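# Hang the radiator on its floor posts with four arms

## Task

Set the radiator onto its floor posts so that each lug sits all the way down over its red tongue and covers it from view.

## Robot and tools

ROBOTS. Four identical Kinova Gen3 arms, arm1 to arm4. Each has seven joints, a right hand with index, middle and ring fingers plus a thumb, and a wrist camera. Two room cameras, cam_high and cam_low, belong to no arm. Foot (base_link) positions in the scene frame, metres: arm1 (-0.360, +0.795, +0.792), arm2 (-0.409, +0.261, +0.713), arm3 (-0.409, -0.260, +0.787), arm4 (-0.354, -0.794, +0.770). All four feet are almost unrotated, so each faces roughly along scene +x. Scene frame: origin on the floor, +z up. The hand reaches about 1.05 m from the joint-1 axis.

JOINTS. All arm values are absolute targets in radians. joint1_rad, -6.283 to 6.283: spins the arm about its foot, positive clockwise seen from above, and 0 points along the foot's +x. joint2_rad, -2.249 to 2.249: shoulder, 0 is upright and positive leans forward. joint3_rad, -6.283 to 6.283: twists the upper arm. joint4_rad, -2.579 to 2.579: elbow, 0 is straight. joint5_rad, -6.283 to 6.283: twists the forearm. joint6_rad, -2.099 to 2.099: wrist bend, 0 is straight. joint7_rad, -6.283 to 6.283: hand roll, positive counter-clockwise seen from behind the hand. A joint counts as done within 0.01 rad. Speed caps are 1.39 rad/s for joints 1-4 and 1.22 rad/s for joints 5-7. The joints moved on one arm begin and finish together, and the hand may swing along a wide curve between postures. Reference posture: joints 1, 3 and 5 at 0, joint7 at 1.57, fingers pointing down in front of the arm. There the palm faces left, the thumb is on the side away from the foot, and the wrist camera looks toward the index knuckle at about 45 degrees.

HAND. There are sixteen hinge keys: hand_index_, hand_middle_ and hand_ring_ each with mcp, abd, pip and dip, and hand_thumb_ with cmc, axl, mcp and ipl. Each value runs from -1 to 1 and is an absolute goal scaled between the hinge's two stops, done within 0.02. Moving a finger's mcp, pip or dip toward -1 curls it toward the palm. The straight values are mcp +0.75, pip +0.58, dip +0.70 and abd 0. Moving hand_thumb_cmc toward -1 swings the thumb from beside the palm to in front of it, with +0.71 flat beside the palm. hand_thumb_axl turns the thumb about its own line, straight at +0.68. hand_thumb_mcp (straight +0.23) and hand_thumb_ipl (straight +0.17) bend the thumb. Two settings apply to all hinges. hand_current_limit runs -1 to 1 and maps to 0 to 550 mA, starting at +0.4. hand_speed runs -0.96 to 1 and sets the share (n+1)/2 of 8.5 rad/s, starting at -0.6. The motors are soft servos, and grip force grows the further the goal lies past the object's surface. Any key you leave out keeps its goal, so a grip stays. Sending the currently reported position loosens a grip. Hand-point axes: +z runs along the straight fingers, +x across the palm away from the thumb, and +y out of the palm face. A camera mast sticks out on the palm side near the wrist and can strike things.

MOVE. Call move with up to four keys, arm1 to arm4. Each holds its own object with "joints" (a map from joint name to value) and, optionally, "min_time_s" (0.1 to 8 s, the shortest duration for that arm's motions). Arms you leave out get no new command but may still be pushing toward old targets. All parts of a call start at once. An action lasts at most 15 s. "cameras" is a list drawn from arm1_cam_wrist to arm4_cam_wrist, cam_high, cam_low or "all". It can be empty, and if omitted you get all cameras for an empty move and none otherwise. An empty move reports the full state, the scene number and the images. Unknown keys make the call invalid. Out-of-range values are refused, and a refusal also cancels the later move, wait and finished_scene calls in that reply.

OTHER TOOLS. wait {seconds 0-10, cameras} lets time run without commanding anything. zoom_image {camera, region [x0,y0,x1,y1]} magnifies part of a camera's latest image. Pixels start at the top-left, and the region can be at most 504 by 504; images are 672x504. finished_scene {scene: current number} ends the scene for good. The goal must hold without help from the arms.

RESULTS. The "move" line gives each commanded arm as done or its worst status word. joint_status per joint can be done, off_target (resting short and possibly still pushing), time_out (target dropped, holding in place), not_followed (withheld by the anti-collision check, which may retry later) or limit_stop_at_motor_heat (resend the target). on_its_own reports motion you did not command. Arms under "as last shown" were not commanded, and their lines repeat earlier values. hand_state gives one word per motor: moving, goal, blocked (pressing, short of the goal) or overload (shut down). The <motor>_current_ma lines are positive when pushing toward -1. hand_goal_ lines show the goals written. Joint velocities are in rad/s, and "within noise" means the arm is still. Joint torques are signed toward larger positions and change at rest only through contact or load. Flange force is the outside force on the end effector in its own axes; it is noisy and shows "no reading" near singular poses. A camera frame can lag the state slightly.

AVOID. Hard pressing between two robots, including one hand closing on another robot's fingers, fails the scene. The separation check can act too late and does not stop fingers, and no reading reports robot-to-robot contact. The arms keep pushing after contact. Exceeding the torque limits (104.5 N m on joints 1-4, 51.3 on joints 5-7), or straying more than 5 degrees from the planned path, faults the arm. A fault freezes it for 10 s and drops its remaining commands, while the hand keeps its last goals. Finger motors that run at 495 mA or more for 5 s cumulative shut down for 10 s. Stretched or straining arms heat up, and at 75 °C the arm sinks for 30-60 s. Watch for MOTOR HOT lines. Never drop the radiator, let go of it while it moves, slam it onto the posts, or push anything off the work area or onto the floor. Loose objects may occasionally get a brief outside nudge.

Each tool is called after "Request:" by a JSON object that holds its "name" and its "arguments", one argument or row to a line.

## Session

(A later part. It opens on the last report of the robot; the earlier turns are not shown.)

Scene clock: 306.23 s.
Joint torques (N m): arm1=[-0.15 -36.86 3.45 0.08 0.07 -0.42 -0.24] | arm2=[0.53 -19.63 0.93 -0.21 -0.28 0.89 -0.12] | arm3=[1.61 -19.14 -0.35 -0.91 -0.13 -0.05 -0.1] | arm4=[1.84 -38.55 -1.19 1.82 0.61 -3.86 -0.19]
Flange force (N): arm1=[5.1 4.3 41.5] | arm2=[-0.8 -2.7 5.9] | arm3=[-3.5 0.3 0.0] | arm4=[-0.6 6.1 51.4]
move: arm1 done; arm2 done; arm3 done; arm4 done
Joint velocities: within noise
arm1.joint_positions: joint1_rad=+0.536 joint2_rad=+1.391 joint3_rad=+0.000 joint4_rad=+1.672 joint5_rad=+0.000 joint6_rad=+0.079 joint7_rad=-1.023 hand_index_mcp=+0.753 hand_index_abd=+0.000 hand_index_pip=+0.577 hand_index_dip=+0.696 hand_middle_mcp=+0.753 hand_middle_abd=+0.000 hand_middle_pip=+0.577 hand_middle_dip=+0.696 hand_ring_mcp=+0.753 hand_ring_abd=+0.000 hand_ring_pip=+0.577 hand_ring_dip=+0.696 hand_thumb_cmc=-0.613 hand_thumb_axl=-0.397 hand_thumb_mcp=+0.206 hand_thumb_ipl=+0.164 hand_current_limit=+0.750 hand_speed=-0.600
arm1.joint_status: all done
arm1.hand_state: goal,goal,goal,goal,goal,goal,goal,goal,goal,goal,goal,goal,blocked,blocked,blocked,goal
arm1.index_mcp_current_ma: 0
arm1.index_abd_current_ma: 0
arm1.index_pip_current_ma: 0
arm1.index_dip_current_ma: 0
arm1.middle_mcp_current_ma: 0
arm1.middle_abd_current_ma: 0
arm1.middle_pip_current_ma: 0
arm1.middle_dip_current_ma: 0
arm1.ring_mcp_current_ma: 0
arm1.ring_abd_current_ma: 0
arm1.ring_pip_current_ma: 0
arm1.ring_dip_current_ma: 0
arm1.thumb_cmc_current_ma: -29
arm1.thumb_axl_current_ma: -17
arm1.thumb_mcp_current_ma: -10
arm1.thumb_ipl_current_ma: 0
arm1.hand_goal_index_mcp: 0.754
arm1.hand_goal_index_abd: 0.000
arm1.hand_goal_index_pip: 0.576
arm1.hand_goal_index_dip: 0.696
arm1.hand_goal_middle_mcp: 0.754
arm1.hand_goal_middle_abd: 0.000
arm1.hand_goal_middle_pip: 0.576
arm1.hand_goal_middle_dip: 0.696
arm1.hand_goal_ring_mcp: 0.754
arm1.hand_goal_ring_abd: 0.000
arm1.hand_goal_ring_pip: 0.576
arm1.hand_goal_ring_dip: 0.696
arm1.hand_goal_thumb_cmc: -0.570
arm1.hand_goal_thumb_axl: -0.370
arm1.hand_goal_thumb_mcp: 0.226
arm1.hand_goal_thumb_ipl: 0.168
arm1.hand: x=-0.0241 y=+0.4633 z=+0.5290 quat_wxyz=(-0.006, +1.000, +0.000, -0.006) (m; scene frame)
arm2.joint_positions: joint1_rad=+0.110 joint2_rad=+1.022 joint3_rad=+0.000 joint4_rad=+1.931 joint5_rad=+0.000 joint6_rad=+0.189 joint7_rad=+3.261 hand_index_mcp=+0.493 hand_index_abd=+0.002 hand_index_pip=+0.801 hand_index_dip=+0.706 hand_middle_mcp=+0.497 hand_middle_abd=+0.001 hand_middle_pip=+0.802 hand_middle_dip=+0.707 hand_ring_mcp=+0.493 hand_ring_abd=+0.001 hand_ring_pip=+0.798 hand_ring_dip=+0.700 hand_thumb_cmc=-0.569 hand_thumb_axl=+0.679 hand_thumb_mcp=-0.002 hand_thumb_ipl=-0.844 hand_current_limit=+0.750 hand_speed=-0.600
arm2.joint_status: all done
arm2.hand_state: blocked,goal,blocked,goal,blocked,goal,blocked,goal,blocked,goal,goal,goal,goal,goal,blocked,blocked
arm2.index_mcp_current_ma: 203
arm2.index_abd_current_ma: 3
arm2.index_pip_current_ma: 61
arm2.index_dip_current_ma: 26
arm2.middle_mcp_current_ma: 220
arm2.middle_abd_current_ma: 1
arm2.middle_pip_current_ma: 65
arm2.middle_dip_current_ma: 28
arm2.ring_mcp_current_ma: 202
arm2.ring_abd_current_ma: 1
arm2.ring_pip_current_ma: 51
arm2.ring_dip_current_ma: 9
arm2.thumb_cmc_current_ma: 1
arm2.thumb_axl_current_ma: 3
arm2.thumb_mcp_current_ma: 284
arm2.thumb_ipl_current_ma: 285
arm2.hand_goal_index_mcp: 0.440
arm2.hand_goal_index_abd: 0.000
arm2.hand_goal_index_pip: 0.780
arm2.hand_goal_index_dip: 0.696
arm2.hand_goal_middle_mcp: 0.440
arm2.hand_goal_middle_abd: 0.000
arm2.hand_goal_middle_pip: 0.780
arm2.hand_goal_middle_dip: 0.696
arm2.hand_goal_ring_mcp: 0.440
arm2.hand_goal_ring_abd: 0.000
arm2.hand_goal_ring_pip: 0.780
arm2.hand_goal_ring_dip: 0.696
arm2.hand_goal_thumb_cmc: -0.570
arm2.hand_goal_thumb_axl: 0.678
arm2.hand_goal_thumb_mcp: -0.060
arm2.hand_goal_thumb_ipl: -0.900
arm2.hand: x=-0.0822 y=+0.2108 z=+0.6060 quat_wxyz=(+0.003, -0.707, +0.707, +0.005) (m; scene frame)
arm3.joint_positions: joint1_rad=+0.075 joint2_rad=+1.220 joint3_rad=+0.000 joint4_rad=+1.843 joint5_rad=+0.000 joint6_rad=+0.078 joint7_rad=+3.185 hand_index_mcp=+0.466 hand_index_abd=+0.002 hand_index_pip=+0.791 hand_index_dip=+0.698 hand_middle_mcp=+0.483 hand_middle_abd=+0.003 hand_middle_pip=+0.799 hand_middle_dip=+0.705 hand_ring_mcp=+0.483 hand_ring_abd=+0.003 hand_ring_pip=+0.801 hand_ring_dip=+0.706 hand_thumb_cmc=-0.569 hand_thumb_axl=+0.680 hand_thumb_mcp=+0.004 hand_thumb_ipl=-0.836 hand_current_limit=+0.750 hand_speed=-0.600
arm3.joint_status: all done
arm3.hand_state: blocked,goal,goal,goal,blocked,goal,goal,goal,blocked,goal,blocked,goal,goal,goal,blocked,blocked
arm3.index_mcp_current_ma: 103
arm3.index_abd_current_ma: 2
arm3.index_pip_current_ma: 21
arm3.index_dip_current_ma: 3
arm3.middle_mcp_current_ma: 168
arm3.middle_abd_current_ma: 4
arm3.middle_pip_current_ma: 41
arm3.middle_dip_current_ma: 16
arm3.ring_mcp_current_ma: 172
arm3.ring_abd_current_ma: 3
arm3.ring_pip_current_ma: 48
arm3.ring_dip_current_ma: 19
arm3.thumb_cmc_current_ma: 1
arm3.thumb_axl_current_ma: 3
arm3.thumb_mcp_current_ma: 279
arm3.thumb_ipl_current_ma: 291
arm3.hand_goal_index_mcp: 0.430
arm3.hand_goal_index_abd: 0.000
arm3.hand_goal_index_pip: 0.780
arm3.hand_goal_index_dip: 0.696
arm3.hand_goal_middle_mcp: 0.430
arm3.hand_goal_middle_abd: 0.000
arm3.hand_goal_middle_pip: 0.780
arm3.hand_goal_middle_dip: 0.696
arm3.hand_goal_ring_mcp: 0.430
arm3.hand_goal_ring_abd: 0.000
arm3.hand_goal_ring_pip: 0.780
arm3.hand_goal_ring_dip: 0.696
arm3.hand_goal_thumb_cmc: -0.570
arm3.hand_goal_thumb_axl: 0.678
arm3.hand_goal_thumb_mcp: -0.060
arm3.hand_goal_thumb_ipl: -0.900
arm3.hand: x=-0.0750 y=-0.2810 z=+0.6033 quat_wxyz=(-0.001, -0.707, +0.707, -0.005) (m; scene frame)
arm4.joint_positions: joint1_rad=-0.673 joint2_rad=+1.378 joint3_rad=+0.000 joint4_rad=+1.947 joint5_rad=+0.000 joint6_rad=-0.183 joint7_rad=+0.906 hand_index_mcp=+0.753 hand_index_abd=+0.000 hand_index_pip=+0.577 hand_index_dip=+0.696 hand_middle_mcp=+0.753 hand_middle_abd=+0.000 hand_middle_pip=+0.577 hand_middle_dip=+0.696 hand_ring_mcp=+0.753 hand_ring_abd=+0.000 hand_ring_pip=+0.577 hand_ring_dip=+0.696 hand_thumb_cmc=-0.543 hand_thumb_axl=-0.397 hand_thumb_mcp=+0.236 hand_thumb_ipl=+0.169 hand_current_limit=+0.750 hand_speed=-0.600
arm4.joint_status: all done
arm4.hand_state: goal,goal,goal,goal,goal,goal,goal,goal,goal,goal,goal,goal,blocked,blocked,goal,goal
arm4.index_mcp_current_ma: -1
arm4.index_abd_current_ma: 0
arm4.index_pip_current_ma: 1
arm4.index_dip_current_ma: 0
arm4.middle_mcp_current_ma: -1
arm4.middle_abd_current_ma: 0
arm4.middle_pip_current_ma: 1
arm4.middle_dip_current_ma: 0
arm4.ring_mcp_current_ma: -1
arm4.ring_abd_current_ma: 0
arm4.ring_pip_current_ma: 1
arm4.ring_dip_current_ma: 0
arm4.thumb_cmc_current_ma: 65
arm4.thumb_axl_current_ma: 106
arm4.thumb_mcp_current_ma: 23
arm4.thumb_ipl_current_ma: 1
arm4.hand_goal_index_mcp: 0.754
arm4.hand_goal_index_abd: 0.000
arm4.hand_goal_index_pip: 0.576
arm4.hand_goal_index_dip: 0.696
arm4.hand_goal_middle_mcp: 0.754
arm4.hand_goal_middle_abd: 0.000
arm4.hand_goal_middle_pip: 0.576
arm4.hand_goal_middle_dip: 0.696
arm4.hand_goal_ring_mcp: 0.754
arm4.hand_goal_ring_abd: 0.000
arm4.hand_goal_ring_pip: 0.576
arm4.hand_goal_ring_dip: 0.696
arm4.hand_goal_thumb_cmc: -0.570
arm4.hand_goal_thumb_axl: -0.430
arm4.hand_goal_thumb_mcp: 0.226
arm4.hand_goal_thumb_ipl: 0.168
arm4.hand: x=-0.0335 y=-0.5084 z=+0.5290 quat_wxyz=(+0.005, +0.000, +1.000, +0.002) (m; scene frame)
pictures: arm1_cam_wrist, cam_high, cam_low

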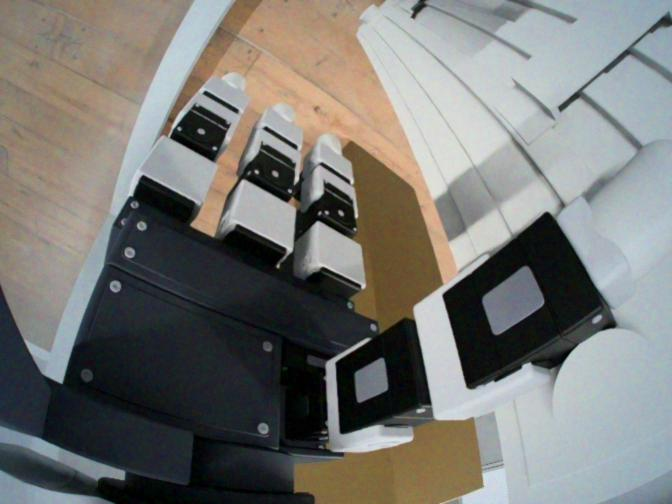

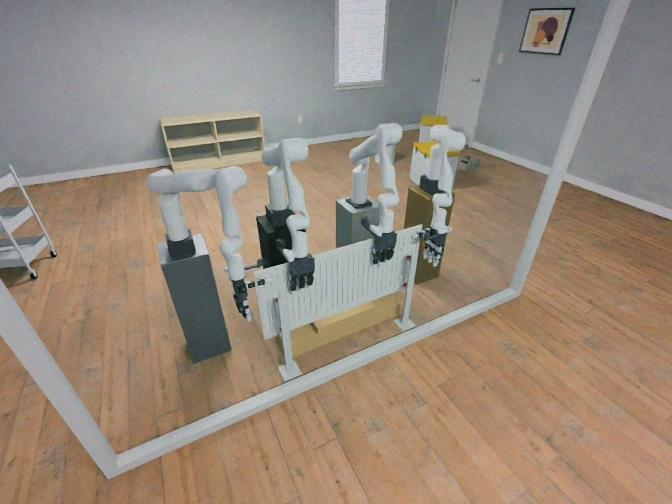

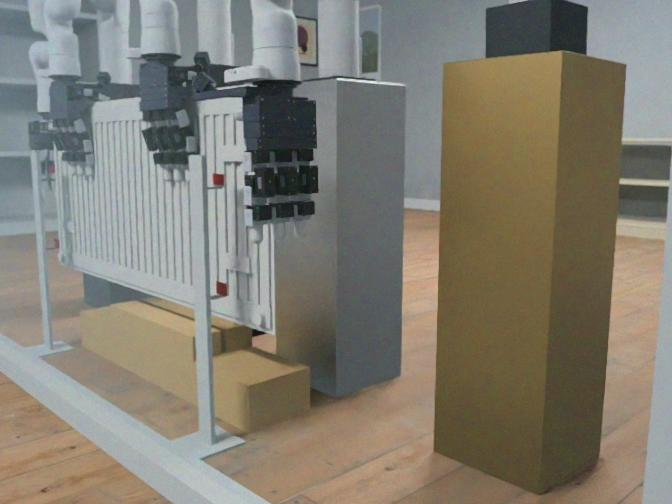

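Request:
{"name": "move", "arguments": {
  "arm1": {"joints":{"joint1_rad":0.5197,"joint2_rad":1.3951,"joint4_rad":1.6115,"joint6_rad":0.1350,"joint7_rad":-1.0391},"min_time_s":2},
  "arm2": {"joints":{"joint1_rad":0.1113,"joint2_rad":1.0329,"joint4_rad":1.8642,"joint6_rad":0.2445,"joint7_rad":3.2629},"min_time_s":2},
  "arm3": {"joints":{"joint1_rad":0.0801,"joint2_rad":1.2266,"joint4_rad":1.7774,"joint6_rad":0.1376,"joint7_rad":3.1897},"min_time_s":2},
  "arm4": {"joints":{"joint1_rad":-0.6356,"joint2_rad":1.3731,"joint4_rad":1.9035,"joint6_rad":-0.1350,"joint7_rad":0.9432},"min_time_s":2},
  "cameras": ["cam_low","cam_high","arm1_cam_wrist"]
}}

Request:
{"name": "zoom_image", "arguments": {
  "camera": "cam_low",
  "region": [30, 60, 330, 345]
}}

Request:
{"name": "zoom_image", "arguments": {
  "camera": "cam_high",
  "region": [220, 180, 480, 390]
}}

Request:
{"name": "zoom_image", "arguments": {
  "camera": "arm1_cam_wrist",
  "region": [380, 0, 672, 220]
}}

Scene clock: 316.53 s.
Joint torques (N m): arm1=[1.12 -38.48 4.99 -1.68 0.49 -0.63 -0.19] | arm2=[0.47 -20.91 0.96 -1.31 -0.23 0.56 -0.08] | arm3=[1.48 -19.69 -0.51 -1.68 -0.11 -0.22 -0.06] | arm4=[0.6 -40.42 -2.78 -0.03 0.73 -4.09 -0.01]
Flange force (N): arm1=[5.8 0.9 41.3] | arm2=[-0.8 -2.2 6.4] | arm3=[-3.2 0.7 -0.6] | arm4=[-1.3 2.8 51.8]
move: arm1 done; arm2 done; arm3 done; arm4 done
Joint velocities: within noise
arm1.joint_positions: joint1_rad=+0.520 joint2_rad=+1.395 joint3_rad=+0.000 joint4_rad=+1.611 joint5_rad=+0.000 joint6_rad=+0.135 joint7_rad=-1.039 hand_index_mcp=+0.753 hand_index_abd=+0.000 hand_index_pip=+0.577 hand_index_dip=+0.696 hand_middle_mcp=+0.753 hand_middle_abd=+0.000 hand_middle_pip=+0.577 hand_middle_dip=+0.696 hand_ring_mcp=+0.753 hand_ring_abd=+0.000 hand_ring_pip=+0.577 hand_ring_dip=+0.696 hand_thumb_cmc=-0.613 hand_thumb_axl=-0.397 hand_thumb_mcp=+0.206 hand_thumb_ipl=+0.164 hand_current_limit=+0.750 hand_speed=-0.600
arm1.joint_status: all done
arm1.hand_state: goal,goal,goal,goal,goal,goal,goal,goal,goal,goal,goal,goal,blocked,blocked,blocked,goal
arm1.index_mcp_current_ma: 0
arm1.index_abd_current_ma: 0
arm1.index_pip_current_ma: 0
arm1.index_dip_current_ma: 0
arm1.middle_mcp_current_ma: 0
arm1.middle_abd_current_ma: 0
arm1.middle_pip_current_ma: 0
arm1.middle_dip_current_ma: 0
arm1.ring_mcp_current_ma: 0
arm1.ring_abd_current_ma: 0
arm1.ring_pip_current_ma: 0
arm1.ring_dip_current_ma: 0
arm1.thumb_cmc_current_ma: -29
arm1.thumb_axl_current_ma: -17
arm1.thumb_mcp_current_ma: -10
arm1.thumb_ipl_current_ma: 0
arm1.hand_goal_index_mcp: 0.754
arm1.hand_goal_index_abd: 0.000
arm1.hand_goal_index_pip: 0.576
arm1.hand_goal_index_dip: 0.696
arm1.hand_goal_middle_mcp: 0.754
arm1.hand_goal_middle_abd: 0.000
arm1.hand_goal_middle_pip: 0.576
arm1.hand_goal_middle_dip: 0.696
arm1.hand_goal_ring_mcp: 0.754
arm1.hand_goal_ring_abd: 0.000
arm1.hand_goal_ring_pip: 0.576
arm1.hand_goal_ring_dip: 0.696
arm1.hand_goal_thumb_cmc: -0.570
arm1.hand_goal_thumb_axl: -0.370
arm1.hand_goal_thumb_mcp: 0.226
arm1.hand_goal_thumb_ipl: 0.168
arm1.hand: x=-0.0048 y=+0.4600 z=+0.5288 quat_wxyz=(-0.006, +1.000, +0.000, -0.006) (m; scene frame)
arm2.joint_positions: joint1_rad=+0.111 joint2_rad=+1.033 joint3_rad=+0.000 joint4_rad=+1.864 joint5_rad=+0.000 joint6_rad=+0.244 joint7_rad=+3.263 hand_index_mcp=+0.493 hand_index_abd=+0.002 hand_index_pip=+0.801 hand_index_dip=+0.706 hand_middle_mcp=+0.497 hand_middle_abd=+0.001 hand_middle_pip=+0.802 hand_middle_dip=+0.707 hand_ring_mcp=+0.493 hand_ring_abd=+0.001 hand_ring_pip=+0.798 hand_ring_dip=+0.700 hand_thumb_cmc=-0.569 hand_thumb_axl=+0.680 hand_thumb_mcp=-0.002 hand_thumb_ipl=-0.844 hand_current_limit=+0.750 hand_speed=-0.600
arm2.joint_status: all done
arm2.hand_state: blocked,goal,blocked,goal,blocked,goal,blocked,goal,blocked,goal,goal,goal,goal,goal,blocked,blocked
arm2.index_mcp_current_ma: 201
arm2.index_abd_current_ma: 3
arm2.index_pip_current_ma: 61
arm2.index_dip_current_ma: 26
arm2.middle_mcp_current_ma: 219
arm2.middle_abd_current_ma: 2
arm2.middle_pip_current_ma: 65
arm2.middle_dip_current_ma: 28
arm2.ring_mcp_current_ma: 201
arm2.ring_abd_current_ma: 1
arm2.ring_pip_current_ma: 51
arm2.ring_dip_current_ma: 9
arm2.thumb_cmc_current_ma: 1
arm2.thumb_axl_current_ma: 4
arm2.thumb_mcp_current_ma: 284
arm2.thumb_ipl_current_ma: 285
arm2.hand_goal_index_mcp: 0.440
arm2.hand_goal_index_abd: 0.000
arm2.hand_goal_index_pip: 0.780
arm2.hand_goal_index_dip: 0.696
arm2.hand_goal_middle_mcp: 0.440
arm2.hand_goal_middle_abd: 0.000
arm2.hand_goal_middle_pip: 0.780
arm2.hand_goal_middle_dip: 0.696
arm2.hand_goal_ring_mcp: 0.440
arm2.hand_goal_ring_abd: 0.000
arm2.hand_goal_ring_pip: 0.780
arm2.hand_goal_ring_dip: 0.696
arm2.hand_goal_thumb_cmc: -0.570
arm2.hand_goal_thumb_axl: 0.678
arm2.hand_goal_thumb_mcp: -0.060
arm2.hand_goal_thumb_ipl: -0.900
arm2.hand: x=-0.0629 y=+0.2079 z=+0.6057 quat_wxyz=(+0.003, -0.707, +0.707, +0.005) (m; scene frame)
arm3.joint_positions: joint1_rad=+0.080 joint2_rad=+1.227 joint3_rad=+0.000 joint4_rad=+1.777 joint5_rad=+0.000 joint6_rad=+0.138 joint7_rad=+3.190 hand_index_mcp=+0.465 hand_index_abd=+0.002 hand_index_pip=+0.791 hand_index_dip=+0.698 hand_middle_mcp=+0.482 hand_middle_abd=+0.003 hand_middle_pip=+0.799 hand_middle_dip=+0.705 hand_ring_mcp=+0.483 hand_ring_abd=+0.003 hand_ring_pip=+0.801 hand_ring_dip=+0.706 hand_thumb_cmc=-0.569 hand_thumb_axl=+0.680 hand_thumb_mcp=+0.004 hand_thumb_ipl=-0.836 hand_current_limit=+0.750 hand_speed=-0.600
arm3.joint_status: all done
arm3.hand_state: blocked,goal,goal,goal,blocked,goal,goal,goal,blocked,goal,blocked,goal,goal,goal,blocked,blocked
arm3.index_mcp_current_ma: 101
arm3.index_abd_current_ma: 2
arm3.index_pip_current_ma: 21
arm3.index_dip_current_ma: 3
arm3.middle_mcp_current_ma: 166
arm3.middle_abd_current_ma: 4
arm3.middle_pip_current_ma: 41
arm3.middle_dip_current_ma: 16
arm3.ring_mcp_current_ma: 169
arm3.ring_abd_current_ma: 3
arm3.ring_pip_current_ma: 48
arm3.ring_dip_current_ma: 19
arm3.thumb_cmc_current_ma: 1
arm3.thumb_axl_current_ma: 3
arm3.thumb_mcp_current_ma: 279
arm3.thumb_ipl_current_ma: 291
arm3.hand_goal_index_mcp: 0.430
arm3.hand_goal_index_abd: 0.000
arm3.hand_goal_index_pip: 0.780
arm3.hand_goal_index_dip: 0.696
arm3.hand_goal_middle_mcp: 0.430
arm3.hand_goal_middle_abd: 0.000
arm3.hand_goal_middle_pip: 0.780
arm3.hand_goal_middle_dip: 0.696
arm3.hand_goal_ring_mcp: 0.430
arm3.hand_goal_ring_abd: 0.000
arm3.hand_goal_ring_pip: 0.780
arm3.hand_goal_ring_dip: 0.696
arm3.hand_goal_thumb_cmc: -0.570
arm3.hand_goal_thumb_axl: 0.678
arm3.hand_goal_thumb_mcp: -0.060
arm3.hand_goal_thumb_ipl: -0.900
arm3.hand: x=-0.0558 y=-0.2839 z=+0.6030 quat_wxyz=(-0.001, -0.707, +0.707, -0.005) (m; scene frame)
arm4.joint_positions: joint1_rad=-0.636 joint2_rad=+1.373 joint3_rad=+0.000 joint4_rad=+1.904 joint5_rad=+0.000 joint6_rad=-0.135 joint7_rad=+0.943 hand_index_mcp=+0.753 hand_index_abd=+0.000 hand_index_pip=+0.577 hand_index_dip=+0.696 hand_middle_mcp=+0.753 hand_middle_abd=+0.000 hand_middle_pip=+0.577 hand_middle_dip=+0.696 hand_ring_mcp=+0.753 hand_ring_abd=+0.000 hand_ring_pip=+0.577 hand_ring_dip=+0.696 hand_thumb_cmc=-0.542 hand_thumb_axl=-0.397 hand_thumb_mcp=+0.236 hand_thumb_ipl=+0.169 hand_current_limit=+0.750 hand_speed=-0.600
arm4.joint_status: all done
arm4.hand_state: goal,goal,goal,goal,goal,goal,goal,goal,goal,goal,goal,goal,blocked,blocked,goal,goal
arm4.index_mcp_current_ma: -1
arm4.index_abd_current_ma: 0
arm4.index_pip_current_ma: 1
arm4.index_dip_current_ma: 0
arm4.middle_mcp_current_ma: -1
arm4.middle_abd_current_ma: 0
arm4.middle_pip_current_ma: 1
arm4.middle_dip_current_ma: 0
arm4.ring_mcp_current_ma: -1
arm4.ring_abd_current_ma: 0
arm4.ring_pip_current_ma: 1
arm4.ring_dip_current_ma: 0
arm4.thumb_cmc_current_ma: 68
arm4.thumb_axl_current_ma: 106
arm4.thumb_mcp_current_ma: 23
arm4.thumb_ipl_current_ma: 2
arm4.hand_goal_index_mcp: 0.754
arm4.hand_goal_index_abd: 0.000
arm4.hand_goal_index_pip: 0.576
arm4.hand_goal_index_dip: 0.696
arm4.hand_goal_middle_mcp: 0.754
arm4.hand_goal_middle_abd: 0.000
arm4.hand_goal_middle_pip: 0.576
arm4.hand_goal_middle_dip: 0.696
arm4.hand_goal_ring_mcp: 0.754
arm4.hand_goal_ring_abd: 0.000
arm4.hand_goal_ring_pip: 0.576
arm4.hand_goal_ring_dip: 0.696
arm4.hand_goal_thumb_cmc: -0.570
arm4.hand_goal_thumb_axl: -0.430
arm4.hand_goal_thumb_mcp: 0.226
arm4.hand_goal_thumb_ipl: 0.168
arm4.hand: x=-0.0144 y=-0.5111 z=+0.5289 quat_wxyz=(+0.005, +0.000, +1.000, +0.002) (m; scene frame)
pictures: arm1_cam_wrist, cam_high, cam_low

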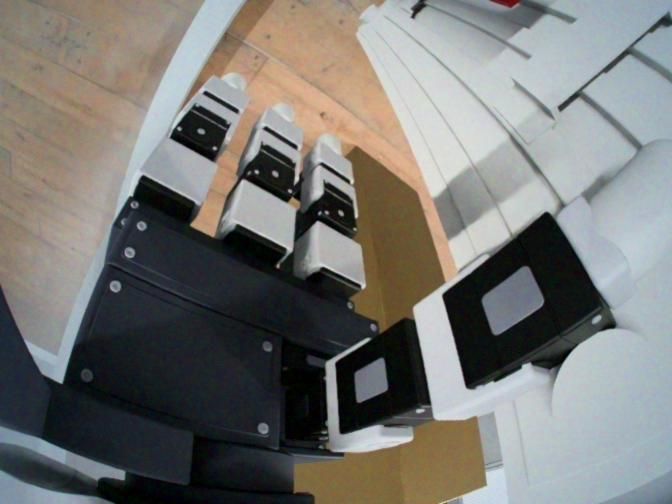

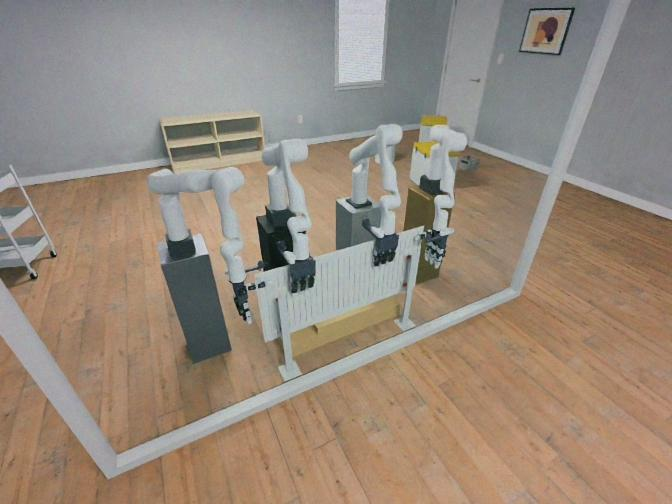

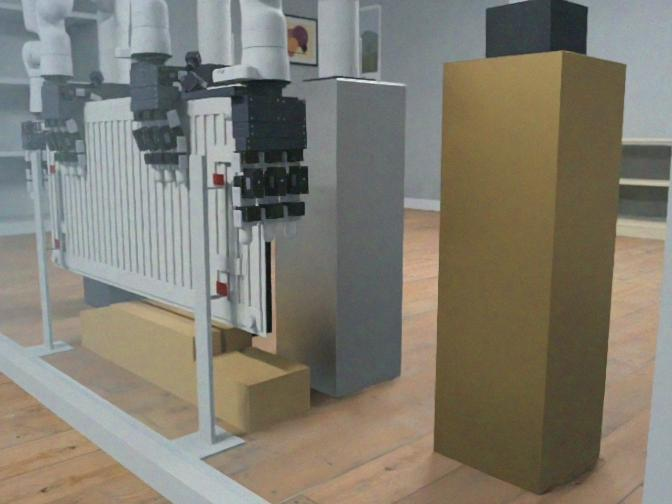

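Scaled by 1.680 from the camera's 672x504 image, which has a finer 960x720 frame.

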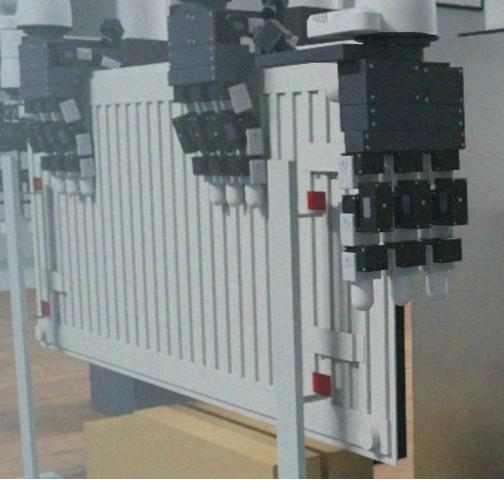

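Scaled by 1.938 from the camera's 672x504 image, which has a finer 960x720 frame.

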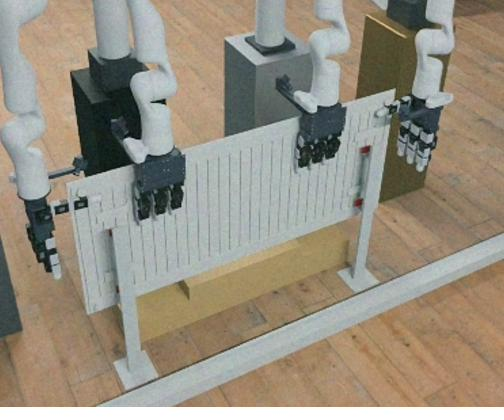

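Scaled by 1.726 from the camera's 672x504 image, which has a finer 960x720 frame.

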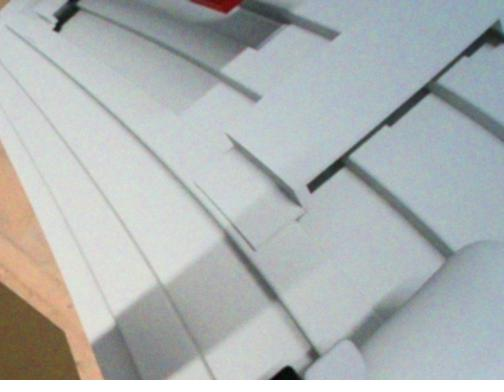

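Request:
{"name": "move", "arguments": {
  "arm1": {"joints":{"joint1_rad":0.5092,"joint2_rad":1.3983,"joint4_rad":1.5712,"joint6_rad":0.1721,"joint7_rad":-1.0496},"min_time_s":2},
  "arm2": {"joints":{"joint1_rad":0.1123,"joint2_rad":1.0404,"joint4_rad":1.8195,"joint6_rad":0.2817,"joint7_rad":3.2639},"min_time_s":2},
  "arm3": {"joints":{"joint1_rad":0.0833,"joint2_rad":1.2310,"joint4_rad":1.7334,"joint6_rad":0.1772,"joint7_rad":3.1929},"min_time_s":2},
  "arm4": {"joints":{"joint1_rad":-0.6108,"joint2_rad":1.3701,"joint4_rad":1.8742,"joint6_rad":-0.1028,"joint7_rad":0.9680},"min_time_s":2},
  "cameras": ["cam_low","cam_high","arm1_cam_wrist"]
}}

Request:
{"name": "zoom_image", "arguments": {
  "camera": "cam_low",
  "region": [180, 80, 300, 200]
}}

Request:
{"name": "zoom_image", "arguments": {
  "camera": "cam_low",
  "region": [180, 220, 300, 340]
}}

Request:
{"name": "zoom_image", "arguments": {
  "camera": "cam_low",
  "region": [20, 120, 100, 200]
}}

Request:
{"name": "zoom_image", "arguments": {
  "camera": "arm1_cam_wrist",
  "region": [480, 0, 620, 140]
}}

Scene clock: 324.77 s.
Joint torques (N m): arm1=[-0.13 -38.53 3.47 -1.75 0.48 -0.31 -0.25] | arm2=[0.58 -21.2 1.05 -1.32 -0.18 0.75 -0.06] | arm3=[1.66 -20.24 -0.35 -1.88 -0.14 -0.1 -0.03] | arm4=[1.65 -40.09 -1.6 0.02 0.44 -3.7 -0.16]
Flange force (N): arm1=[5.5 4.0 41.0] | arm2=[-0.9 -2.9 6.6] | arm3=[-3.6 0.5 0.2] | arm4=[-1.3 5.5 50.9]
move: arm1 done; arm2 done; arm3 done; arm4 done
Joint velocities: within noise
arm1.joint_positions: joint1_rad=+0.509 joint2_rad=+1.398 joint3_rad=+0.000 joint4_rad=+1.571 joint5_rad=+0.000 joint6_rad=+0.172 joint7_rad=-1.050 hand_index_mcp=+0.753 hand_index_abd=+0.000 hand_index_pip=+0.577 hand_index_dip=+0.696 hand_middle_mcp=+0.753 hand_middle_abd=+0.000 hand_middle_pip=+0.577 hand_middle_dip=+0.696 hand_ring_mcp=+0.753 hand_ring_abd=+0.000 hand_ring_pip=+0.577 hand_ring_dip=+0.696 hand_thumb_cmc=-0.613 hand_thumb_axl=-0.397 hand_thumb_mcp=+0.206 hand_thumb_ipl=+0.164 hand_current_limit=+0.750 hand_speed=-0.600
arm1.joint_status: all done
arm1.hand_state: goal,goal,goal,goal,goal,goal,goal,goal,goal,goal,goal,goal,blocked,blocked,blocked,goal
arm1.index_mcp_current_ma: 0
arm1.index_abd_current_ma: 0
arm1.index_pip_current_ma: 0
arm1.index_dip_current_ma: 0
arm1.middle_mcp_current_ma: 0
arm1.middle_abd_current_ma: 0
arm1.middle_pip_current_ma: 0
arm1.middle_dip_current_ma: 0
arm1.ring_mcp_current_ma: 0
arm1.ring_abd_current_ma: 0
arm1.ring_pip_current_ma: 0
arm1.ring_dip_current_ma: 0
arm1.thumb_cmc_current_ma: -30
arm1.thumb_axl_current_ma: -17
arm1.thumb_mcp_current_ma: -10
arm1.thumb_ipl_current_ma: 0
arm1.hand_goal_index_mcp: 0.754
arm1.hand_goal_index_abd: 0.000
arm1.hand_goal_index_pip: 0.576
arm1.hand_goal_index_dip: 0.696
arm1.hand_goal_middle_mcp: 0.754
arm1.hand_goal_middle_abd: 0.000
arm1.hand_goal_middle_pip: 0.576
arm1.hand_goal_middle_dip: 0.696
arm1.hand_goal_ring_mcp: 0.754
arm1.hand_goal_ring_abd: 0.000
arm1.hand_goal_ring_pip: 0.576
arm1.hand_goal_ring_dip: 0.696
arm1.hand_goal_thumb_cmc: -0.570
arm1.hand_goal_thumb_axl: -0.370
arm1.hand_goal_thumb_mcp: 0.226
arm1.hand_goal_thumb_ipl: 0.168
arm1.hand: x=+0.0080 y=+0.4582 z=+0.5291 quat_wxyz=(-0.006, +1.000, +0.000, -0.006) (m; scene frame)
arm2.joint_positions: joint1_rad=+0.112 joint2_rad=+1.040 joint3_rad=+0.000 joint4_rad=+1.819 joint5_rad=+0.000 joint6_rad=+0.282 joint7_rad=+3.264 hand_index_mcp=+0.493 hand_index_abd=+0.002 hand_index_pip=+0.801 hand_index_dip=+0.706 hand_middle_mcp=+0.497 hand_middle_abd=+0.001 hand_middle_pip=+0.802 hand_middle_dip=+0.707 hand_ring_mcp=+0.493 hand_ring_abd=+0.001 hand_ring_pip=+0.798 hand_ring_dip=+0.700 hand_thumb_cmc=-0.569 hand_thumb_axl=+0.680 hand_thumb_mcp=-0.002 hand_thumb_ipl=-0.844 hand_current_limit=+0.750 hand_speed=-0.600
arm2.joint_status: all done
arm2.hand_state: blocked,goal,blocked,goal,blocked,goal,blocked,goal,blocked,goal,goal,goal,goal,goal,blocked,blocked
arm2.index_mcp_current_ma: 201
arm2.index_abd_current_ma: 4
arm2.index_pip_current_ma: 61
arm2.index_dip_current_ma: 26
arm2.middle_mcp_current_ma: 219
arm2.middle_abd_current_ma: 2
arm2.middle_pip_current_ma: 65
arm2.middle_dip_current_ma: 28
arm2.ring_mcp_current_ma: 201
arm2.ring_abd_current_ma: 2
arm2.ring_pip_current_ma: 51
arm2.ring_dip_current_ma: 9
arm2.thumb_cmc_current_ma: 1
arm2.thumb_axl_current_ma: 4
arm2.thumb_mcp_current_ma: 284
arm2.thumb_ipl_current_ma: 285
arm2.hand_goal_index_mcp: 0.440
arm2.hand_goal_index_abd: 0.000
arm2.hand_goal_index_pip: 0.780
arm2.hand_goal_index_dip: 0.696
arm2.hand_goal_middle_mcp: 0.440
arm2.hand_goal_middle_abd: 0.000
arm2.hand_goal_middle_pip: 0.780
arm2.hand_goal_middle_dip: 0.696
arm2.hand_goal_ring_mcp: 0.440
arm2.hand_goal_ring_abd: 0.000
arm2.hand_goal_ring_pip: 0.780
arm2.hand_goal_ring_dip: 0.696
arm2.hand_goal_thumb_cmc: -0.570
arm2.hand_goal_thumb_axl: 0.678
arm2.hand_goal_thumb_mcp: -0.060
arm2.hand_goal_thumb_ipl: -0.900
arm2.hand: x=-0.0502 y=+0.2058 z=+0.6060 quat_wxyz=(+0.003, -0.707, +0.707, +0.005) (m; scene frame)
arm3.joint_positions: joint1_rad=+0.083 joint2_rad=+1.231 joint3_rad=+0.000 joint4_rad=+1.733 joint5_rad=+0.000 joint6_rad=+0.177 joint7_rad=+3.193 hand_index_mcp=+0.465 hand_index_abd=+0.002 hand_index_pip=+0.791 hand_index_dip=+0.698 hand_middle_mcp=+0.482 hand_middle_abd=+0.003 hand_middle_pip=+0.799 hand_middle_dip=+0.705 hand_ring_mcp=+0.483 hand_ring_abd=+0.003 hand_ring_pip=+0.801 hand_ring_dip=+0.706 hand_thumb_cmc=-0.569 hand_thumb_axl=+0.680 hand_thumb_mcp=+0.004 hand_thumb_ipl=-0.836 hand_current_limit=+0.750 hand_speed=-0.600
arm3.joint_status: all done
arm3.hand_state: blocked,goal,goal,goal,blocked,goal,goal,goal,blocked,goal,blocked,goal,goal,goal,blocked,blocked
arm3.index_mcp_current_ma: 101
arm3.index_abd_current_ma: 2
arm3.index_pip_current_ma: 21
arm3.index_dip_current_ma: 3
arm3.middle_mcp_current_ma: 166
arm3.middle_abd_current_ma: 4
arm3.middle_pip_current_ma: 41
arm3.middle_dip_current_ma: 16
arm3.ring_mcp_current_ma: 169
arm3.ring_abd_current_ma: 3
arm3.ring_pip_current_ma: 48
arm3.ring_dip_current_ma: 19
arm3.thumb_cmc_current_ma: 1
arm3.thumb_axl_current_ma: 3
arm3.thumb_mcp_current_ma: 279
arm3.thumb_ipl_current_ma: 291
arm3.hand_goal_index_mcp: 0.430
arm3.hand_goal_index_abd: 0.000
arm3.hand_goal_index_pip: 0.780
arm3.hand_goal_index_dip: 0.696
arm3.hand_goal_middle_mcp: 0.430
arm3.hand_goal_middle_abd: 0.000
arm3.hand_goal_middle_pip: 0.780
arm3.hand_goal_middle_dip: 0.696
arm3.hand_goal_ring_mcp: 0.430
arm3.hand_goal_ring_abd: 0.000
arm3.hand_goal_ring_pip: 0.780
arm3.hand_goal_ring_dip: 0.696
arm3.hand_goal_thumb_cmc: -0.570
arm3.hand_goal_thumb_axl: 0.678
arm3.hand_goal_thumb_mcp: -0.060
arm3.hand_goal_thumb_ipl: -0.900
arm3.hand: x=-0.0430 y=-0.2860 z=+0.6033 quat_wxyz=(-0.001, -0.707, +0.707, -0.005) (m; scene frame)
arm4.joint_positions: joint1_rad=-0.611 joint2_rad=+1.370 joint3_rad=+0.000 joint4_rad=+1.874 joint5_rad=+0.000 joint6_rad=-0.103 joint7_rad=+0.968 hand_index_mcp=+0.753 hand_index_abd=+0.000 hand_index_pip=+0.577 hand_index_dip=+0.696 hand_middle_mcp=+0.753 hand_middle_abd=+0.000 hand_middle_pip=+0.577 hand_middle_dip=+0.696 hand_ring_mcp=+0.753 hand_ring_abd=+0.000 hand_ring_pip=+0.577 hand_ring_dip=+0.696 hand_thumb_cmc=-0.541 hand_thumb_axl=-0.397 hand_thumb_mcp=+0.236 hand_thumb_ipl=+0.169 hand_current_limit=+0.750 hand_speed=-0.600
arm4.joint_status: all done
arm4.hand_state: goal,goal,goal,goal,goal,goal,goal,goal,goal,goal,goal,goal,blocked,blocked,goal,goal
arm4.index_mcp_current_ma: -1
arm4.index_abd_current_ma: 0
arm4.index_pip_current_ma: 1
arm4.index_dip_current_ma: 0
arm4.middle_mcp_current_ma: -1
arm4.middle_abd_current_ma: 0
arm4.middle_pip_current_ma: 1
arm4.middle_dip_current_ma: 0
arm4.ring_mcp_current_ma: -1
arm4.ring_abd_current_ma: 0
arm4.ring_pip_current_ma: 1
arm4.ring_dip_current_ma: 0
arm4.thumb_cmc_current_ma: 69
arm4.thumb_axl_current_ma: 106
arm4.thumb_mcp_current_ma: 23
arm4.thumb_ipl_current_ma: 2
arm4.hand_goal_index_mcp: 0.754
arm4.hand_goal_index_abd: 0.000
arm4.hand_goal_index_pip: 0.576
arm4.hand_goal_index_dip: 0.696
arm4.hand_goal_middle_mcp: 0.754
arm4.hand_goal_middle_abd: 0.000
arm4.hand_goal_middle_pip: 0.576
arm4.hand_goal_middle_dip: 0.696
arm4.hand_goal_ring_mcp: 0.754
arm4.hand_goal_ring_abd: 0.000
arm4.hand_goal_ring_pip: 0.576
arm4.hand_goal_ring_dip: 0.696
arm4.hand_goal_thumb_cmc: -0.570
arm4.hand_goal_thumb_axl: -0.430
arm4.hand_goal_thumb_mcp: 0.226
arm4.hand_goal_thumb_ipl: 0.168
arm4.hand: x=-0.0015 y=-0.5133 z=+0.5291 quat_wxyz=(+0.005, +0.000, +1.000, +0.002) (m; scene frame)
pictures: arm1_cam_wrist, cam_high, cam_low

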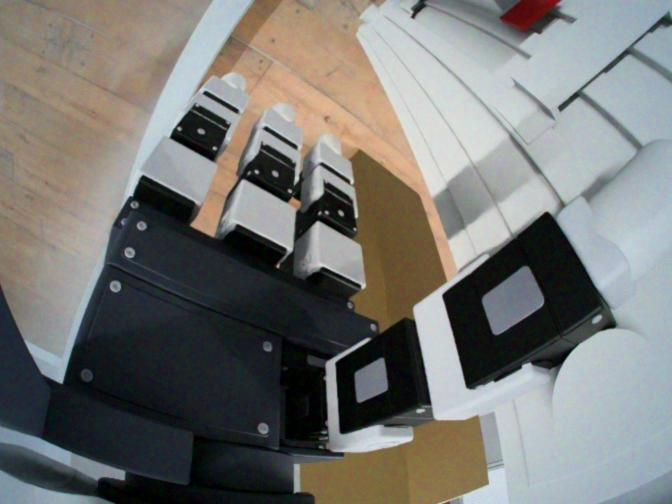

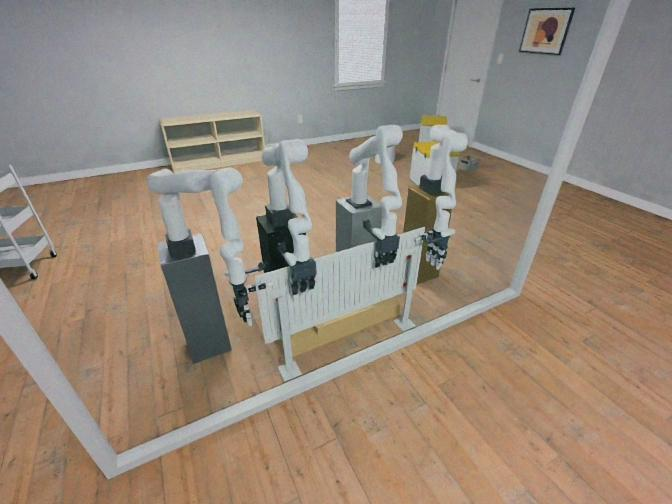

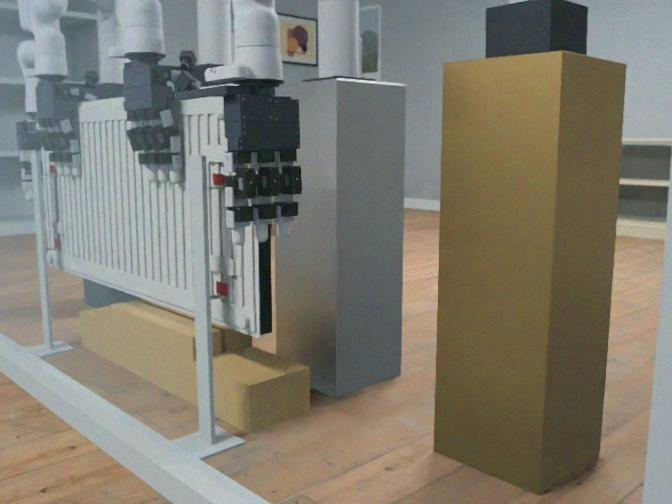

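Scaled by 4.200 from the camera's 672x504 image, which has a finer 960x720 frame.

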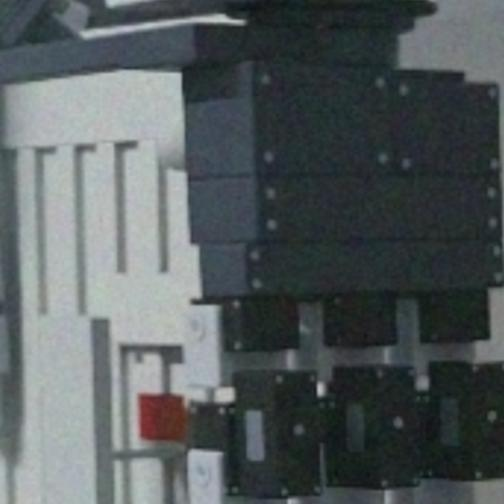

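Scaled by 4.200 from the camera's 672x504 image, which has a finer 960x720 frame.

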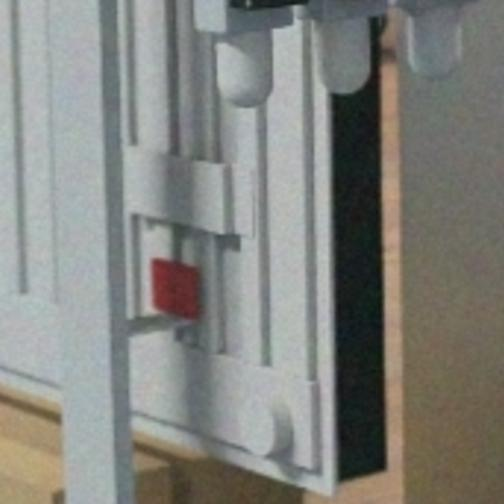

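Scaled by 6.300 from the camera's 672x504 image, which has a finer 960x720 frame.

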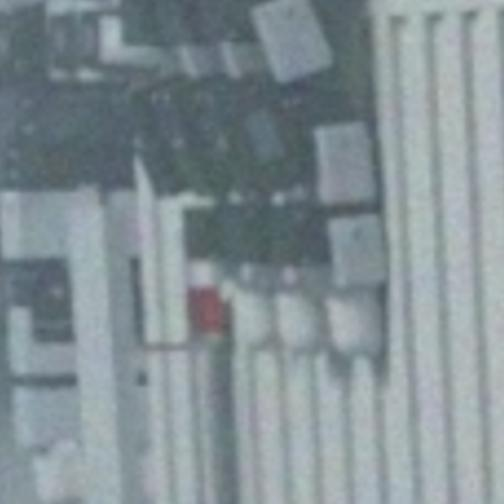

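Scaled by 3.600 from the camera's 672x504 image, which has a finer 960x720 frame.

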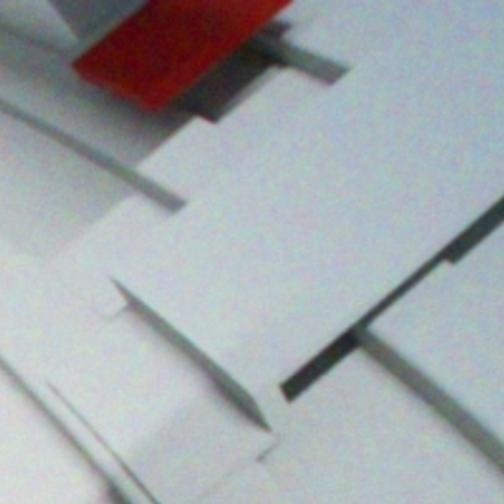

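Request:
{"name": "move", "arguments": {
  "arm1": {"joints":{"joint1_rad":0.50495,"joint2_rad":1.39956,"joint4_rad":1.55937,"joint6_rad":0.18267,"joint7_rad":-1.05385},"min_time_s":1.5},
  "arm2": {"joints":{"joint1_rad":0.11121,"joint2_rad":1.04307,"joint4_rad":1.80566,"joint6_rad":0.29287,"joint7_rad":3.26281},"min_time_s":1.5},
  "arm3": {"joints":{"joint1_rad":0.08283,"joint2_rad":1.23274,"joint4_rad":1.71956,"joint6_rad":0.18929,"joint7_rad":3.19243},"min_time_s":1.5},
  "arm4": {"joints":{"joint1_rad":-0.60483,"joint2_rad":1.36931,"joint4_rad":1.86376,"joint6_rad":-0.09157,"joint7_rad":0.97397},"min_time_s":1.5},
  "cameras": ["cam_low","cam_high","arm1_cam_wrist"]
}}

Request:
{"name": "zoom_image", "arguments": {
  "camera": "cam_low",
  "region": [180, 80, 300, 200]
}}

Request:
{"name": "zoom_image", "arguments": {
  "camera": "cam_low",
  "region": [180, 220, 300, 340]
}}

Request:
{"name": "zoom_image", "arguments": {
  "camera": "arm1_cam_wrist",
  "region": [480, 0, 620, 140]
}}

Scene clock: 357.73 s.
Joint torques (N m): arm1=[-0.34 -38.61 3.29 -1.93 0.47 -0.28 -0.23] | arm2=[0.56 -21.26 1.02 -1.28 -0.23 0.76 -0.08] | arm3=[1.81 -20.3 -0.18 -1.89 -0.02 -0.03 -0.02] | arm4=[1.72 -40.22 -1.52 -0.18 0.42 -3.68 -0.14]
Flange force (N): arm1=[5.3 4.3 40.8] | arm2=[-0.8 -3.3 6.5] | arm3=[-4.0 0.4 0.3] | arm4=[-1.4 5.8 50.7]
move: arm1 done; arm2 done; arm3 done; arm4 done
Joint velocities: within noise
arm1.joint_positions: joint1_rad=+0.505 joint2_rad=+1.400 joint3_rad=+0.000 joint4_rad=+1.559 joint5_rad=+0.000 joint6_rad=+0.183 joint7_rad=-1.054 hand_index_mcp=+0.753 hand_index_abd=+0.000 hand_index_pip=+0.577 hand_index_dip=+0.696 hand_middle_mcp=+0.753 hand_middle_abd=+0.000 hand_middle_pip=+0.577 hand_middle_dip=+0.696 hand_ring_mcp=+0.753 hand_ring_abd=+0.000 hand_ring_pip=+0.577 hand_ring_dip=+0.696 hand_thumb_cmc=-0.613 hand_thumb_axl=-0.397 hand_thumb_mcp=+0.206 hand_thumb_ipl=+0.164 hand_current_limit=+0.750 hand_speed=-0.600
arm1.joint_status: all done
arm1.hand_state: goal,goal,goal,goal,goal,goal,goal,goal,goal,goal,goal,goal,blocked,blocked,blocked,goal
arm1.index_mcp_current_ma: 0
arm1.index_abd_current_ma: 0
arm1.index_pip_current_ma: 0
arm1.index_dip_current_ma: 0
arm1.middle_mcp_current_ma: 0
arm1.middle_abd_current_ma: 0
arm1.middle_pip_current_ma: 0
arm1.middle_dip_current_ma: 0
arm1.ring_mcp_current_ma: 0
arm1.ring_abd_current_ma: 0
arm1.ring_pip_current_ma: 0
arm1.ring_dip_current_ma: 0
arm1.thumb_cmc_current_ma: -30
arm1.thumb_axl_current_ma: -17
arm1.thumb_mcp_current_ma: -10
arm1.thumb_ipl_current_ma: 0
arm1.hand_goal_index_mcp: 0.754
arm1.hand_goal_index_abd: 0.000
arm1.hand_goal_index_pip: 0.576
arm1.hand_goal_index_dip: 0.696
arm1.hand_goal_middle_mcp: 0.754
arm1.hand_goal_middle_abd: 0.000
arm1.hand_goal_middle_pip: 0.576
arm1.hand_goal_middle_dip: 0.696
arm1.hand_goal_ring_mcp: 0.754
arm1.hand_goal_ring_abd: 0.000
arm1.hand_goal_ring_pip: 0.576
arm1.hand_goal_ring_dip: 0.696
arm1.hand_goal_thumb_cmc: -0.570
arm1.hand_goal_thumb_axl: -0.370
arm1.hand_goal_thumb_mcp: 0.226
arm1.hand_goal_thumb_ipl: 0.168
arm1.hand: x=+0.0120 y=+0.4582 z=+0.5291 quat_wxyz=(-0.006, +1.000, +0.000, -0.006) (m; scene frame)
arm2.joint_positions: joint1_rad=+0.111 joint2_rad=+1.043 joint3_rad=+0.000 joint4_rad=+1.806 joint5_rad=+0.000 joint6_rad=+0.293 joint7_rad=+3.263 hand_index_mcp=+0.493 hand_index_abd=+0.003 hand_index_pip=+0.801 hand_index_dip=+0.706 hand_middle_mcp=+0.497 hand_middle_abd=+0.002 hand_middle_pip=+0.802 hand_middle_dip=+0.707 hand_ring_mcp=+0.493 hand_ring_abd=+0.002 hand_ring_pip=+0.798 hand_ring_dip=+0.700 hand_thumb_cmc=-0.569 hand_thumb_axl=+0.680 hand_thumb_mcp=-0.002 hand_thumb_ipl=-0.844 hand_current_limit=+0.750 hand_speed=-0.600
arm2.joint_status: all done
arm2.hand_state: blocked,goal,blocked,goal,blocked,goal,blocked,goal,blocked,goal,goal,goal,goal,goal,blocked,blocked
arm2.index_mcp_current_ma: 201
arm2.index_abd_current_ma: 5
arm2.index_pip_current_ma: 61
arm2.index_dip_current_ma: 26
arm2.middle_mcp_current_ma: 219
arm2.middle_abd_current_ma: 4
arm2.middle_pip_current_ma: 65
arm2.middle_dip_current_ma: 28
arm2.ring_mcp_current_ma: 201
arm2.ring_abd_current_ma: 3
arm2.ring_pip_current_ma: 51
arm2.ring_dip_current_ma: 9
arm2.thumb_cmc_current_ma: 1
arm2.thumb_axl_current_ma: 6
arm2.thumb_mcp_current_ma: 284
arm2.thumb_ipl_current_ma: 285
arm2.hand_goal_index_mcp: 0.440
arm2.hand_goal_index_abd: 0.000
arm2.hand_goal_index_pip: 0.780
arm2.hand_goal_index_dip: 0.696
arm2.hand_goal_middle_mcp: 0.440
arm2.hand_goal_middle_abd: 0.000
arm2.hand_goal_middle_pip: 0.780
arm2.hand_goal_middle_dip: 0.696
arm2.hand_goal_ring_mcp: 0.440
arm2.hand_goal_ring_abd: 0.000
arm2.hand_goal_ring_pip: 0.780
arm2.hand_goal_ring_dip: 0.696
arm2.hand_goal_thumb_cmc: -0.570
arm2.hand_goal_thumb_axl: 0.678
arm2.hand_goal_thumb_mcp: -0.060
arm2.hand_goal_thumb_ipl: -0.900
arm2.hand: x=-0.0462 y=+0.2059 z=+0.6060 quat_wxyz=(+0.003, -0.707, +0.707, +0.005) (m; scene frame)
arm3.joint_positions: joint1_rad=+0.083 joint2_rad=+1.233 joint3_rad=+0.000 joint4_rad=+1.720 joint5_rad=+0.000 joint6_rad=+0.189 joint7_rad=+3.192 hand_index_mcp=+0.465 hand_index_abd=+0.002 hand_index_pip=+0.791 hand_index_dip=+0.698 hand_middle_mcp=+0.482 hand_middle_abd=+0.003 hand_middle_pip=+0.799 hand_middle_dip=+0.705 hand_ring_mcp=+0.483 hand_ring_abd=+0.003 hand_ring_pip=+0.801 hand_ring_dip=+0.706 hand_thumb_cmc=-0.569 hand_thumb_axl=+0.680 hand_thumb_mcp=+0.004 hand_thumb_ipl=-0.836 hand_current_limit=+0.750 hand_speed=-0.600
arm3.joint_status: all done
arm3.hand_state: blocked,goal,goal,goal,blocked,goal,goal,goal,blocked,goal,blocked,goal,goal,goal,blocked,blocked
arm3.index_mcp_current_ma: 101
arm3.index_abd_current_ma: 2
arm3.index_pip_current_ma: 21
arm3.index_dip_current_ma: 3
arm3.middle_mcp_current_ma: 166
arm3.middle_abd_current_ma: 4
arm3.middle_pip_current_ma: 41
arm3.middle_dip_current_ma: 16
arm3.ring_mcp_current_ma: 169
arm3.ring_abd_current_ma: 3
arm3.ring_pip_current_ma: 48
arm3.ring_dip_current_ma: 19
arm3.thumb_cmc_current_ma: 1
arm3.thumb_axl_current_ma: 3
arm3.thumb_mcp_current_ma: 279
arm3.thumb_ipl_current_ma: 291
arm3.hand_goal_index_mcp: 0.430
arm3.hand_goal_index_abd: 0.000
arm3.hand_goal_index_pip: 0.780
arm3.hand_goal_index_dip: 0.696
arm3.hand_goal_middle_mcp: 0.430
arm3.hand_goal_middle_abd: 0.000
arm3.hand_goal_middle_pip: 0.780
arm3.hand_goal_middle_dip: 0.696
arm3.hand_goal_ring_mcp: 0.430
arm3.hand_goal_ring_abd: 0.000
arm3.hand_goal_ring_pip: 0.780
arm3.hand_goal_ring_dip: 0.696
arm3.hand_goal_thumb_cmc: -0.570
arm3.hand_goal_thumb_axl: 0.678
arm3.hand_goal_thumb_mcp: -0.060
arm3.hand_goal_thumb_ipl: -0.900
arm3.hand: x=-0.0390 y=-0.2860 z=+0.6033 quat_wxyz=(-0.001, -0.707, +0.707, -0.005) (m; scene frame)
arm4.joint_positions: joint1_rad=-0.605 joint2_rad=+1.369 joint3_rad=+0.000 joint4_rad=+1.864 joint5_rad=+0.000 joint6_rad=-0.092 joint7_rad=+0.974 hand_index_mcp=+0.753 hand_index_abd=+0.000 hand_index_pip=+0.577 hand_index_dip=+0.696 hand_middle_mcp=+0.753 hand_middle_abd=+0.000 hand_middle_pip=+0.577 hand_middle_dip=+0.696 hand_ring_mcp=+0.753 hand_ring_abd=+0.000 hand_ring_pip=+0.577 hand_ring_dip=+0.696 hand_thumb_cmc=-0.541 hand_thumb_axl=-0.397 hand_thumb_mcp=+0.236 hand_thumb_ipl=+0.169 hand_current_limit=+0.750 hand_speed=-0.600
arm4.joint_status: all done
arm4.hand_state: goal,goal,goal,goal,goal,goal,goal,goal,goal,goal,goal,goal,blocked,blocked,goal,goal
arm4.index_mcp_current_ma: -1
arm4.index_abd_current_ma: 0
arm4.index_pip_current_ma: 1
arm4.index_dip_current_ma: 0
arm4.middle_mcp_current_ma: -1
arm4.middle_abd_current_ma: 0
arm4.middle_pip_current_ma: 1
arm4.middle_dip_current_ma: 0
arm4.ring_mcp_current_ma: -1
arm4.ring_abd_current_ma: 0
arm4.ring_pip_current_ma: 1
arm4.ring_dip_current_ma: 0
arm4.thumb_cmc_current_ma: 69
arm4.thumb_axl_current_ma: 106
arm4.thumb_mcp_current_ma: 23
arm4.thumb_ipl_current_ma: 2
arm4.hand_goal_index_mcp: 0.754
arm4.hand_goal_index_abd: 0.000
arm4.hand_goal_index_pip: 0.576
arm4.hand_goal_index_dip: 0.696
arm4.hand_goal_middle_mcp: 0.754
arm4.hand_goal_middle_abd: 0.000
arm4.hand_goal_middle_pip: 0.576
arm4.hand_goal_middle_dip: 0.696
arm4.hand_goal_ring_mcp: 0.754
arm4.hand_goal_ring_abd: 0.000
arm4.hand_goal_ring_pip: 0.576
arm4.hand_goal_ring_dip: 0.696
arm4.hand_goal_thumb_cmc: -0.570
arm4.hand_goal_thumb_axl: -0.430
arm4.hand_goal_thumb_mcp: 0.226
arm4.hand_goal_thumb_ipl: 0.168
arm4.hand: x=+0.0025 y=-0.5134 z=+0.5291 quat_wxyz=(+0.005, +0.000, +1.000, +0.002) (m; scene frame)
pictures: arm1_cam_wrist, cam_high, cam_low

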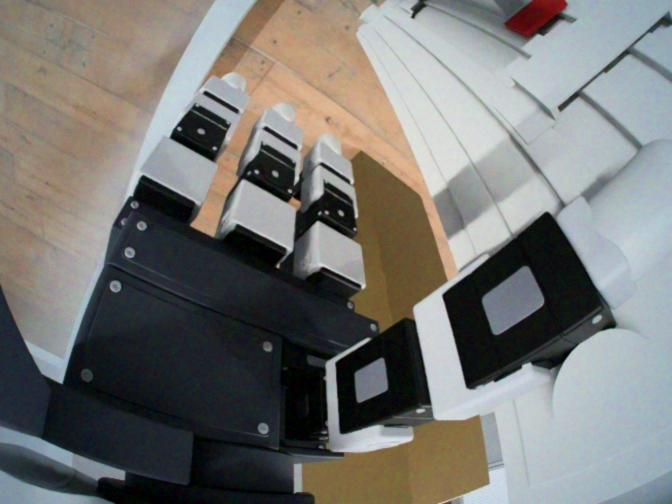

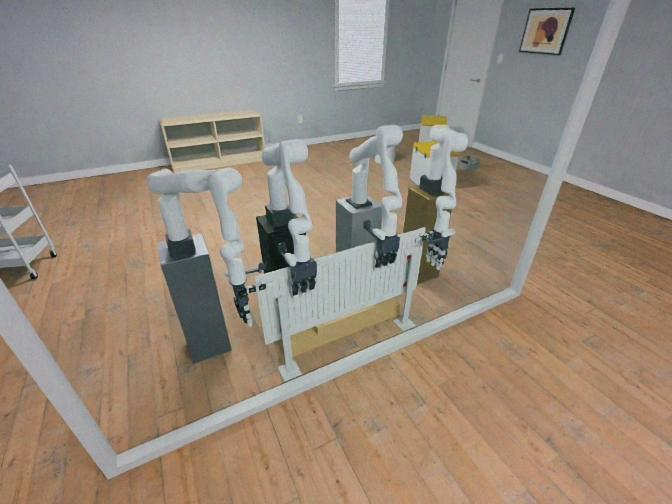

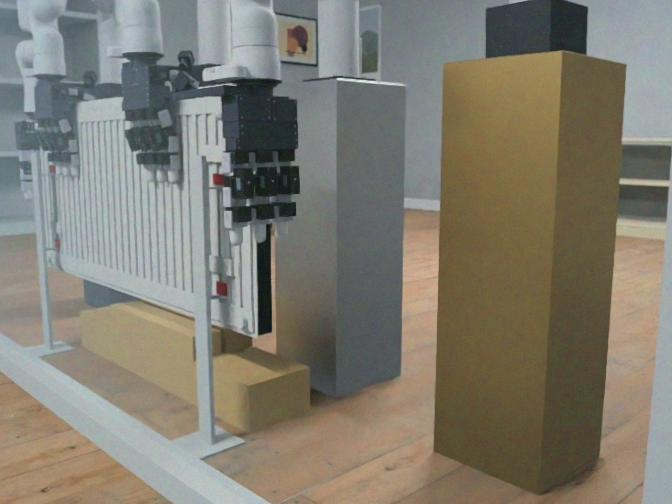

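Scaled by 4.200 from the camera's 672x504 image, which has a finer 960x720 frame.

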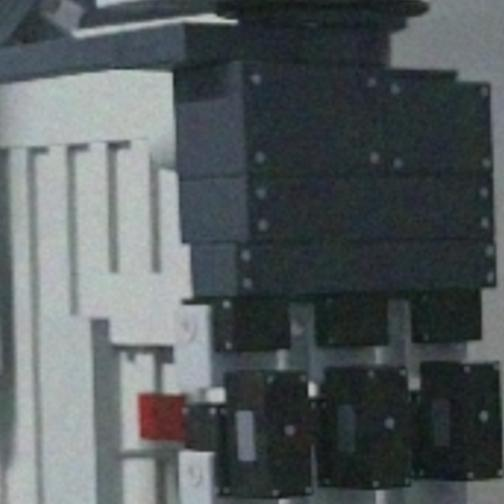

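Scaled by 4.200 from the camera's 672x504 image, which has a finer 960x720 frame.

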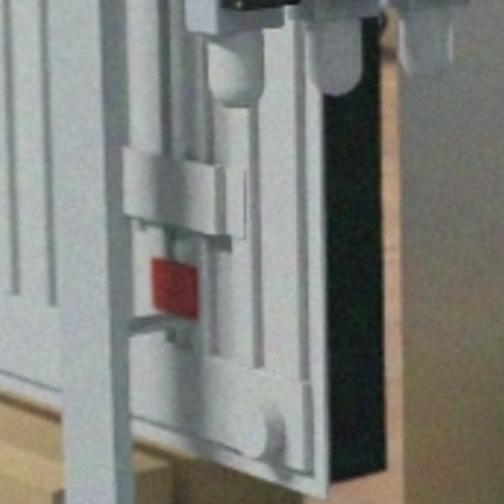

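Scaled by 3.600 from the camera's 672x504 image, which has a finer 960x720 frame.

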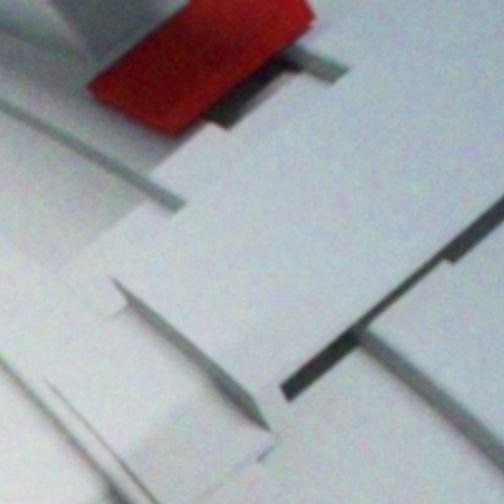

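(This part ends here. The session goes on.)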